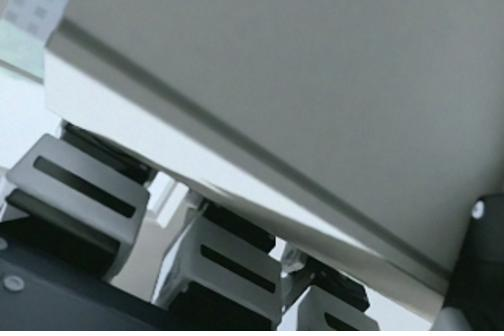

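Scene clock: 189.73 s.
end_effector_position=(+0.4311, +0.2349, +0.0350) hand_goal=(+0.960, +0.000, -0.120, -0.850, +0.754, +0.000, -0.328, +0.146, +0.960, +0.000, -0.200, -0.880, -0.814, +0.680, -0.140, -0.180) hand_measured=(+0.972, -0.002, -0.024, -0.774, +0.846, -0.002, -0.282, +0.146, +0.962, +0.000, -0.154, -0.856, -0.792, +0.686, +0.042, -0.118) hand_current_ma=(+30, -2, +372, +278, +378, -2, +155, +1, +3, -1, +156, +70, +61, +15, +489, +312) hand_state=(goal, goal, blocked, blocked, blocked, goal, blocked, goal, goal, goal, blocked, blocked, blocked, goal, blocked, blocked) hand_current_limit=0.78 hand_speed=-0.60 end_effector_quat_wxyz=(-0.521, +0.792, +0.265, -0.178)
Joint positions: [0 -0.992 1.817 -1.407 -0.79 0.45]
Joint torques (N m): [3.33 -37.51 -11.08 -1.63 -0.5 0.66]
Wrist force (N): [-0.5 -2.6 -3.9]
Wrist torque (N m): [0.07 0.12 -0.10]
Wrist force, peak (N): [-0.7 -3.0 -4.4]
Hand target: +0.4311, +0.2349, +0.0350; -0.521, +0.792, +0.265, -0.178
Off the commanded pose: 0.000 m, 0 deg.
Step readings (end_effector_position):
0: (+0.4311, +0.2349, +0.0350)
1: (+0.4311, +0.2349, +0.0350)
2: (+0.4311, +0.2349, +0.0350)
4: (+0.4311, +0.2349, +0.0350)
8: (+0.4311, +0.2349, +0.0350)
15: (+0.4311, +0.2349, +0.0350)
camera_calibration:
cam_wrist: T_world_to_cam=[[-0.465972, -0.671531, -0.576122, 0.415319], [-0.0760102, -0.618344, 0.782223, 0.11077], [-0.881529, 0.408285, 0.237088, 0.405136], [0, 0, 0, 1]] pos_world=[0.559086, 0.181983, 0.0565745]

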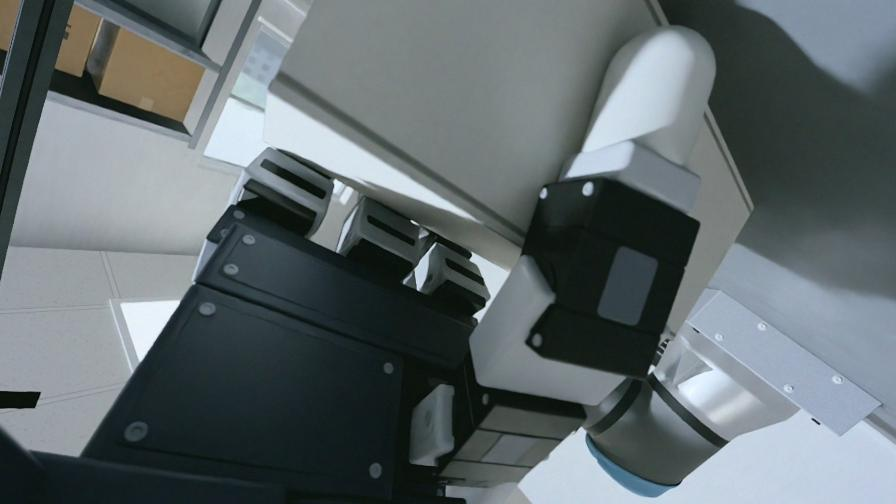

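Scaled by 1.575.

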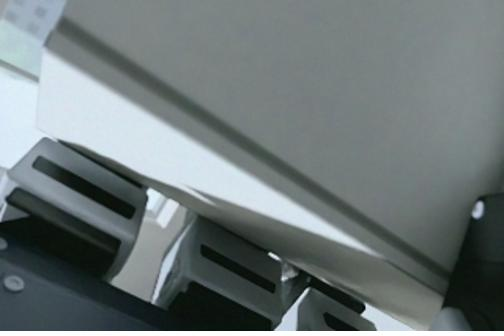

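Call:
execute_actions(actions=[[[0,0,0,0,0,0,0.96,0,-0.12,-0.85,0.85,0,-0.27,-0.2,0.96,0,-0.2,-0.88,-0.814,0.68,-0.14,-0.18,0.78,-0.6]],[[0,0,0,0,0,0,0.96,0,-0.12,-0.85,0.9,0,-0.24,-0.42,0.96,0,-0.2,-0.88,-0.814,0.68,-0.14,-0.18,0.78,-0.6]]])

Call:
execute_actions(actions=[[[0,0,0,0,0,0,0.96,0,-0.12,-0.85,0.96,0,-0.3,-0.5,0.96,0,-0.2,-0.88,-0.814,0.68,-0.14,-0.18,0.7,-0.6]]], cameras=["all"])

Call:
zoom_image(camera="cam_wrist", region=[240, 60, 560, 270])

Scene clock: 192.10 s.
end_effector_position=(+0.4311, +0.2349, +0.0350) hand_goal=(+0.960, +0.000, -0.120, -0.850, +0.900, +0.000, -0.240, -0.420, +0.960, +0.000, -0.200, -0.880, -0.814, +0.680, -0.140, -0.180) hand_measured=(+0.988, -0.002, -0.068, -0.848, +0.930, -0.002, -0.186, -0.342, +0.958, +0.000, -0.194, -0.882, -0.796, +0.676, +0.046, -0.118) hand_current_ma=(+90, -2, +174, +5, +101, -2, +181, +290, -2, -1, +12, -2, +54, -10, +489, +312) hand_state=(blocked, goal, blocked, goal, blocked, goal, blocked, blocked, goal, goal, goal, goal, goal, goal, blocked, blocked) hand_current_limit=0.78 hand_speed=-0.60 end_effector_quat_wxyz=(-0.521, +0.792, +0.265, -0.178)
Joint positions: [0 -0.992 1.817 -1.407 -0.79 0.45]
Joint torques (N m): [3.74 -37.78 -9.75 -1.63 -0.41 0.62]
Wrist force (N): [0.3 3.3 -2.0]
Wrist torque (N m): [0.36 -0.01 0.09]
Wrist force, peak (N): [-0.6 -1.7 -5.2]
Hand target: +0.4311, +0.2349, +0.0350; -0.521, +0.792, +0.265, -0.178
Off the commanded pose: 0.000 m, 0 deg.
Step readings (end_effector_position):
0: (+0.4311, +0.2349, +0.0350)
1: (+0.4311, +0.2349, +0.0350)
2: (+0.4311, +0.2349, +0.0350)
4: (+0.4311, +0.2349, +0.0350)
8: (+0.4311, +0.2349, +0.0350)
15: (+0.4311, +0.2349, +0.0350)
16: (+0.4311, +0.2349, +0.0350)
17: (+0.4311, +0.2349, +0.0350)
19: (+0.4311, +0.2349, +0.0350)
23: (+0.4311, +0.2349, +0.0350)
30: (+0.4311, +0.2349, +0.0350)

Scene clock: 192.80 s.
end_effector_position=(+0.4311, +0.2349, +0.0350) hand_goal=(+0.960, +0.000, -0.120, -0.850, +0.960, +0.000, -0.300, -0.500, +0.960, +0.000, -0.200, -0.880, -0.814, +0.680, -0.140, -0.180) hand_measured=(+0.992, -0.002, -0.072, -0.852, +0.976, -0.002, -0.214, -0.440, +0.960, +0.000, -0.194, -0.882, -0.796, +0.674, +0.046, -0.118) hand_current_ma=(+107, -2, +161, -5, +47, -2, +322, +212, -1, -1, +12, -4, +52, -16, +467, +312) hand_state=(blocked, goal, blocked, goal, goal, goal, blocked, blocked, goal, goal, goal, goal, goal, goal, blocked, blocked) hand_current_limit=0.70 hand_speed=-0.60 end_effector_quat_wxyz=(-0.521, +0.792, +0.265, -0.178)
Joint positions: [0 -0.992 1.817 -1.407 -0.79 0.45]
Joint torques (N m): [3.77 -38.3 -9.65 -1.66 -0.39 0.68]
Wrist force (N): [0.2 3.4 -2.0]
Wrist torque (N m): [0.39 0.01 0.10]
Wrist force, peak (N): [0.2 3.4 -2.5]
Hand target: +0.4311, +0.2349, +0.0350; -0.521, +0.792, +0.265, -0.178
Off the commanded pose: 0.000 m, 0 deg.
Step readings (end_effector_position):
0: (+0.4311, +0.2349, +0.0350)
1: (+0.4311, +0.2349, +0.0350)
2: (+0.4311, +0.2349, +0.0350)
4: (+0.4311, +0.2349, +0.0350)
8: (+0.4311, +0.2349, +0.0350)
15: (+0.4311, +0.2349, +0.0350)
camera_calibration:
cam_wrist: T_world_to_cam=[[-0.465972, -0.671531, -0.576122, 0.415319], [-0.0760102, -0.618344, 0.782223, 0.11077], [-0.881529, 0.408285, 0.237088, 0.405136], [0, 0, 0, 1]] pos_world=[0.559086, 0.181983, 0.0565745]

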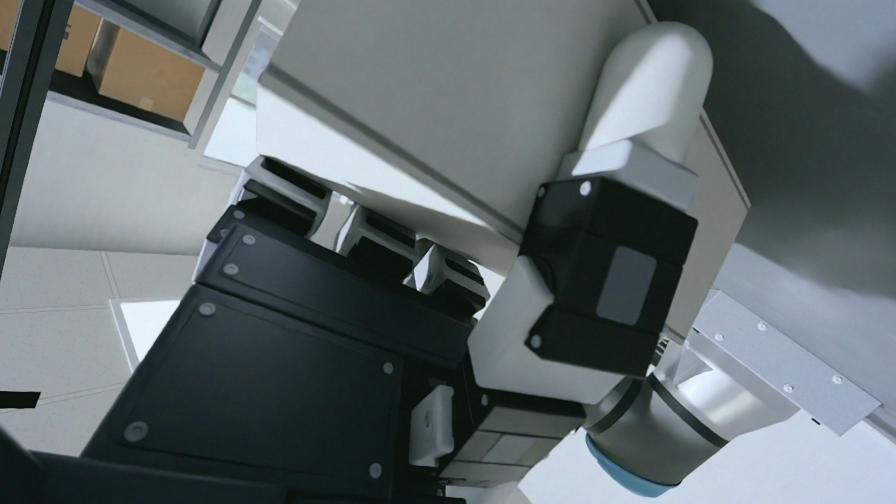

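Scaled by 1.575.

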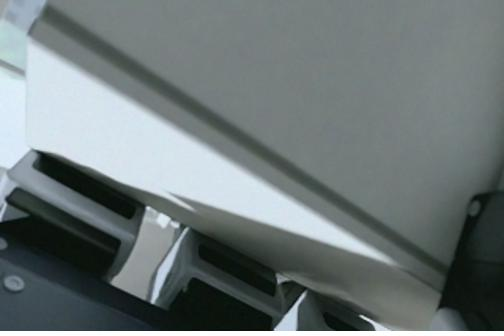

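Call:
execute_actions(actions=[[[0,0,0,0,0,0,0.99,0,0.43,-0.174,0.96,0,-0.29,-0.49,0.99,0,0.43,-0.174,-0.814,0.68,-0.14,-0.18,0.6,-0.5]],[[0,0,0,0,0,0,0.754,0,0.212,-0.391,0.96,0,-0.29,-0.49,0.754,0,0.212,-0.391,-0.814,0.68,-0.14,-0.18,0.6,-0.5]],[[0,0,0,0,0,0,0.85,0,-0.15,-0.41,0.96,0,-0.29,-0.49,0.85,0,-0.15,-0.41,-0.814,0.68,-0.14,-0.18,0.6,-0.5]],[[0,0,0,0,0,0,0.95,0,-0.23,-0.46,0.96,0,-0.25,-0.48,0.95,0,-0.23,-0.46,-0.814,0.68,-0.14,-0.18,0.6,-0.5]]], cameras=["all"])

Call:
zoom_image(camera="cam_wrist", region=[240, 60, 560, 270])

Scene clock: 196.00 s.
end_effector_position=(+0.4311, +0.2349, +0.0350) hand_goal=(+0.950, +0.000, -0.230, -0.460, +0.960, +0.000, -0.250, -0.480, +0.950, +0.000, -0.230, -0.460, -0.814, +0.680, -0.140, -0.180) hand_measured=(+0.966, +0.002, -0.140, -0.420, +0.996, -0.002, -0.224, -0.482, +0.946, +0.000, -0.208, -0.444, -0.802, +0.676, +0.052, -0.132) hand_current_ma=(+43, +2, +342, +132, +121, -2, +76, -2, -11, -1, +65, +42, +32, -10, +440, +230) hand_state=(goal, goal, blocked, blocked, blocked, goal, blocked, goal, goal, goal, blocked, goal, goal, goal, blocked, blocked) hand_current_limit=0.60 hand_speed=-0.50 end_effector_quat_wxyz=(-0.521, +0.792, +0.265, -0.178)
Joint positions: [0 -0.992 1.817 -1.407 -0.79 0.45]
Joint torques (N m): [3.15 -37.93 -8.62 -0.42 -0.39 0.6]
Wrist force (N): [0.3 2.6 -2.8]
Wrist torque (N m): [0.33 0.05 0.01]
Wrist force, peak (N): [0.2 4.0 -2.0]
Hand target: +0.4311, +0.2349, +0.0350; -0.521, +0.792, +0.265, -0.178
Off the commanded pose: 0.000 m, 0 deg.
Step readings (end_effector_position):
0: (+0.4311, +0.2349, +0.0350)
1: (+0.4311, +0.2349, +0.0350)
2: (+0.4311, +0.2349, +0.0350)
4: (+0.4311, +0.2349, +0.0350)
8: (+0.4311, +0.2349, +0.0350)
15: (+0.4311, +0.2349, +0.0350)
16: (+0.4311, +0.2349, +0.0350)
17: (+0.4311, +0.2349, +0.0350)
19: (+0.4311, +0.2349, +0.0350)
23: (+0.4311, +0.2349, +0.0350)
30: (+0.4311, +0.2349, +0.0350)
31: (+0.4311, +0.2349, +0.0350)
32: (+0.4311, +0.2349, +0.0350)
34: (+0.4311, +0.2349, +0.0350)
38: (+0.4311, +0.2349, +0.0350)
45: (+0.4311, +0.2349, +0.0350)
46: (+0.4311, +0.2349, +0.0350)
47: (+0.4311, +0.2349, +0.0350)
49: (+0.4311, +0.2349, +0.0350)
53: (+0.4311, +0.2349, +0.0350)
60: (+0.4311, +0.2349, +0.0350)
camera_calibration:
cam_wrist: T_world_to_cam=[[-0.465972, -0.671531, -0.576122, 0.415319], [-0.0760102, -0.618344, 0.782223, 0.11077], [-0.881529, 0.408285, 0.237088, 0.405136], [0, 0, 0, 1]] pos_world=[0.559086, 0.181983, 0.0565745]

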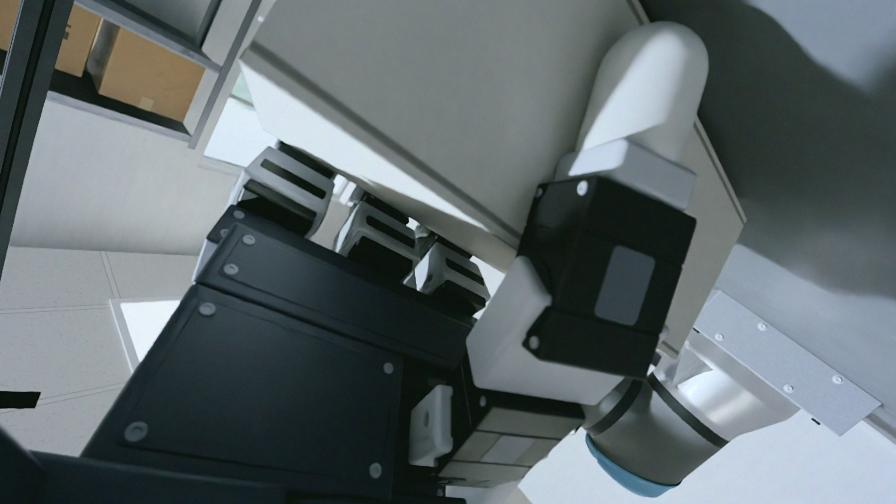

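Scaled by 1.575.

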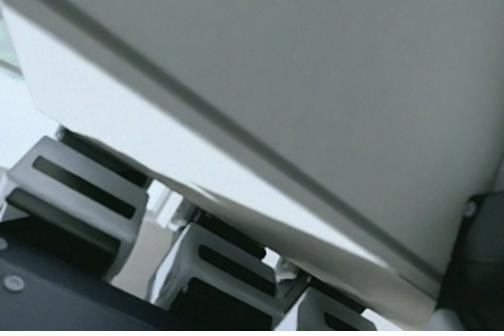

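Call:
execute_actions(actions=[[[0,0,0,0,0,0,0.99,0,-0.21,-0.65,0.99,0,-0.21,-0.65,0.99,0,-0.21,-0.65,-0.814,0.68,-0.14,-0.18,0.7,-0.6]],[[0,0,0,0,0,0,0.99,0,-0.24,-0.83,0.99,0,-0.24,-0.83,0.99,0,-0.24,-0.83,-0.814,0.68,-0.14,-0.18,0.7,-0.6]]], cameras=["all"])

Call:
zoom_image(camera="cam_wrist", region=[240, 60, 560, 270])

Scene clock: 198.70 s.
end_effector_position=(+0.4311, +0.2349, +0.0350) hand_goal=(+0.990, +0.000, -0.240, -0.830, +0.990, +0.000, -0.240, -0.830, +0.990, +0.000, -0.240, -0.830, -0.814, +0.680, -0.140, -0.180) hand_measured=(+1.000, +0.002, -0.156, -0.734, +1.000, -0.002, -0.182, -0.772, +0.996, +0.000, -0.204, -0.806, -0.796, +0.670, +0.054, -0.136) hand_current_ma=(+24, +2, +315, +372, +25, -2, +200, +201, +13, -1, +114, +69, +49, -28, +467, +205) hand_state=(goal, goal, blocked, blocked, goal, goal, blocked, blocked, goal, goal, blocked, blocked, goal, goal, blocked, blocked) hand_current_limit=0.70 hand_speed=-0.60 end_effector_quat_wxyz=(-0.521, +0.792, +0.265, -0.178)
Joint positions: [0 -0.992 1.817 -1.407 -0.79 0.45]
Joint torques (N m): [3.19 -37.63 -8.08 1.19 -0.5 0.53]
Wrist force (N): [0.3 3.7 -1.9]
Wrist torque (N m): [0.38 0.01 0.07]
Wrist force, peak (N): [0.1 3.8 -2.2]
Hand target: +0.4311, +0.2349, +0.0350; -0.521, +0.792, +0.265, -0.178
Off the commanded pose: 0.000 m, 0 deg.
Step readings (end_effector_position):
0: (+0.4311, +0.2349, +0.0350)
1: (+0.4311, +0.2349, +0.0350)
2: (+0.4311, +0.2349, +0.0350)
4: (+0.4311, +0.2349, +0.0350)
8: (+0.4311, +0.2349, +0.0350)
15: (+0.4311, +0.2349, +0.0350)
16: (+0.4311, +0.2349, +0.0350)
17: (+0.4311, +0.2349, +0.0350)
19: (+0.4311, +0.2349, +0.0350)
23: (+0.4311, +0.2349, +0.0350)
30: (+0.4311, +0.2349, +0.0350)
camera_calibration:
cam_wrist: T_world_to_cam=[[-0.465972, -0.671531, -0.576122, 0.415319], [-0.0760102, -0.618344, 0.782223, 0.11077], [-0.881529, 0.408285, 0.237088, 0.405136], [0, 0, 0, 1]] pos_world=[0.559086, 0.181983, 0.0565745]

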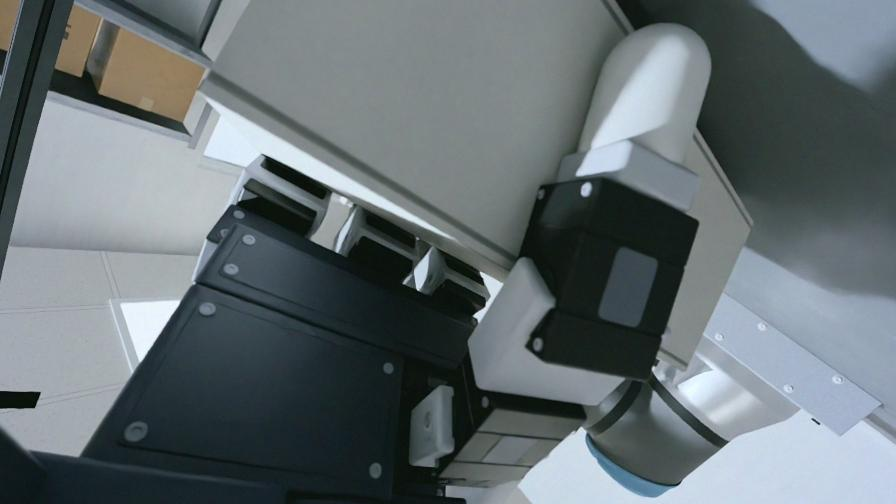

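Scaled by 1.575.

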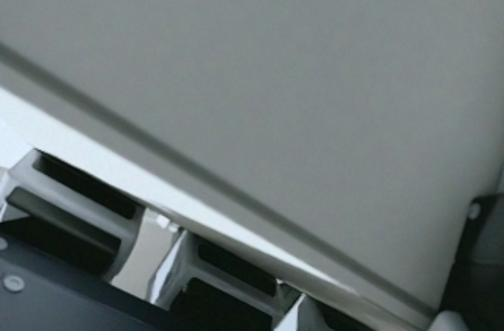

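Call:
move(target=[0,-0.0229,-0.01,0,0,0,0.99,0,-0.24,-0.83,0.99,0,-0.24,-0.83,0.99,0,-0.24,-0.83,-0.814,0.68,-0.14,-0.18,0.7,-0.6], speed=0.03, cameras=["all"])

Call:
zoom_image(camera="cam_wrist", region=[200, 60, 560, 280])

Scene clock: 200.93 s.
end_effector_position=(+0.4312, +0.2349, +0.0498) hand_goal=(+0.990, +0.000, -0.240, -0.830, +0.990, +0.000, -0.240, -0.830, +0.990, +0.000, -0.240, -0.830, -0.814, +0.680, -0.140, -0.180) hand_measured=(+1.000, +0.002, -0.156, -0.734, +1.000, -0.002, -0.182, -0.772, +0.996, +0.000, -0.204, -0.806, -0.796, +0.670, +0.054, -0.136) hand_current_ma=(+24, +2, +315, +372, +25, -2, +200, +201, +13, -1, +114, +69, +49, -28, +468, +205) hand_state=(goal, goal, blocked, blocked, goal, goal, blocked, blocked, goal, goal, blocked, blocked, goal, goal, blocked, blocked) hand_current_limit=0.70 hand_speed=-0.60 end_effector_quat_wxyz=(-0.521, +0.792, +0.264, -0.178)
Joint positions: [0 -1.018 1.81 -1.373 -0.79 0.45]
Joint torques (N m): [1.41 -50.32 -22.61 1.2 2.01 -0.57]
Wrist force (N): [0.5 3.5 -2.1]
Wrist torque (N m): [0.38 -0.02 0.08]
Wrist force, peak (N): [0.3 3.8 -2.3]
Hand target: +0.4312, +0.2349, +0.0500; -0.521, +0.792, +0.265, -0.178
Off the commanded pose: 0.000 m, 0 deg.
move: done
camera_calibration:
cam_wrist: T_world_to_cam=[[-0.465984, -0.671638, -0.575988, 0.423899], [-0.075929, -0.61823, 0.782322, 0.0989881], [-0.881529, 0.408283, 0.237088, 0.401733], [0, 0, 0, 1]] pos_world=[0.559185, 0.181883, 0.0714739]

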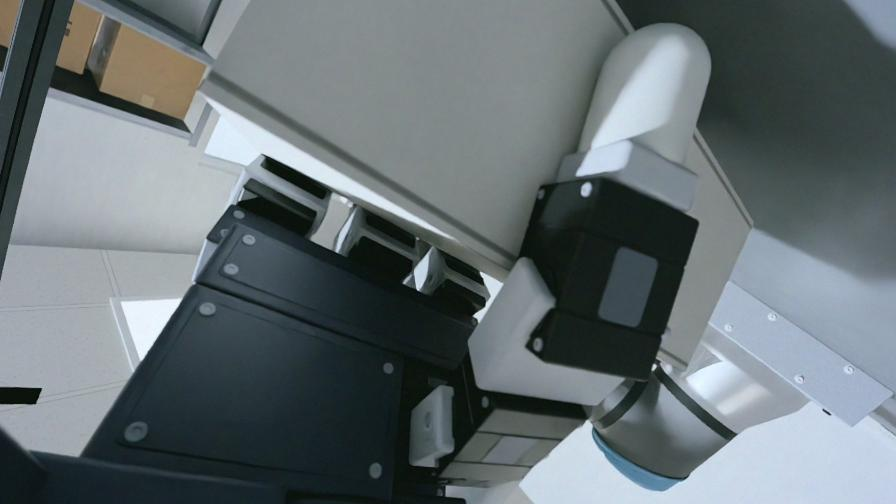

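Scaled by 1.400.

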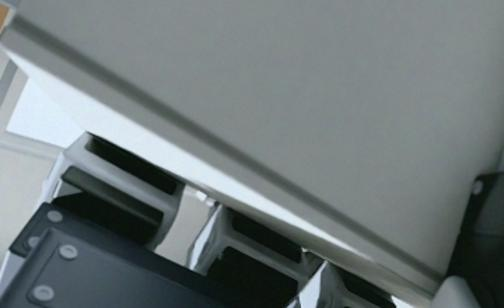

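Call:
move(target=[0,0.05,0.022,0,0,0,0.99,0,-0.24,-0.83,0.99,0,-0.24,-0.83,0.99,0,-0.24,-0.83,-0.814,0.68,-0.14,-0.18,0.7,-0.6], speed=0.015, stop_force=3, cameras=["all"])

Scene clock: 204.27 s.
end_effector_position=(+0.4310, +0.2350, +0.0278) hand_goal=(+0.990, +0.000, -0.240, -0.830, +0.990, +0.000, -0.240, -0.830, +0.990, +0.000, -0.240, -0.830, -0.814, +0.680, -0.140, -0.180) hand_measured=(+1.000, +0.002, -0.156, -0.756, +1.000, -0.002, -0.182, -0.782, +1.000, +0.000, -0.210, -0.810, -0.796, +0.670, +0.054, -0.136) hand_current_ma=(+24, +2, +315, +271, +25, -2, +200, +160, +23, -1, +94, +58, +52, -28, +467, +205) hand_state=(goal, goal, blocked, blocked, goal, goal, blocked, blocked, goal, goal, blocked, blocked, goal, goal, blocked, blocked) hand_current_limit=0.70 hand_speed=-0.60 end_effector_quat_wxyz=(-0.521, +0.792, +0.265, -0.178)
Joint positions: [0 -0.98 1.821 -1.423 -0.79 0.45]
Joint torques (N m): [-5.93 -50.95 -21.93 1.3 -0.53 -0.54]
Wrist force (N): [0.2 3.6 -1.9]
Wrist torque (N m): [0.38 0.02 0.05]
Wrist force, peak (N): [0.2 3.7 -2.3]
Hand target: +0.4310, +0.2350, +0.0278; -0.521, +0.792, +0.265, -0.178 (not the last commanded pose)
Off the commanded pose: 0.011 m, 0 deg.
move: contact
camera_calibration:
cam_wrist: T_world_to_cam=[[-0.465972, -0.671531, -0.576122, 0.411124], [-0.0760102, -0.618344, 0.782223, 0.116395], [-0.881529, 0.408285, 0.237088, 0.406755], [0, 0, 0, 1]] pos_world=[0.558986, 0.181983, 0.0493745]

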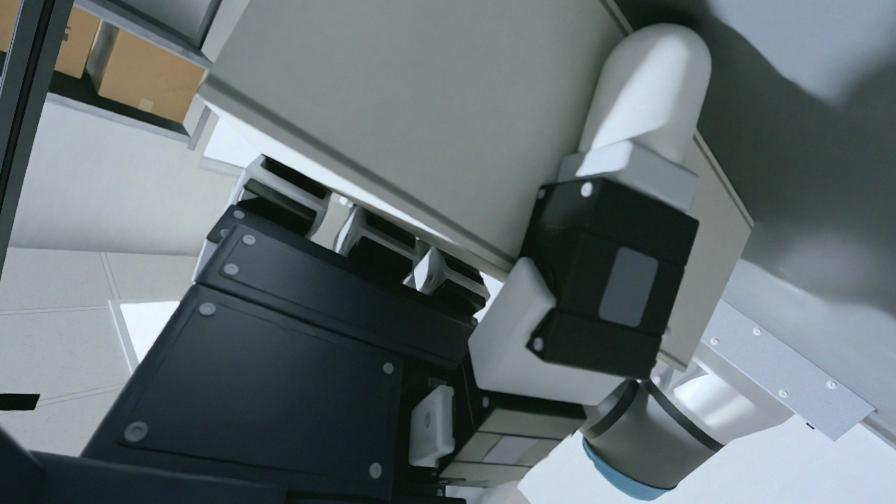

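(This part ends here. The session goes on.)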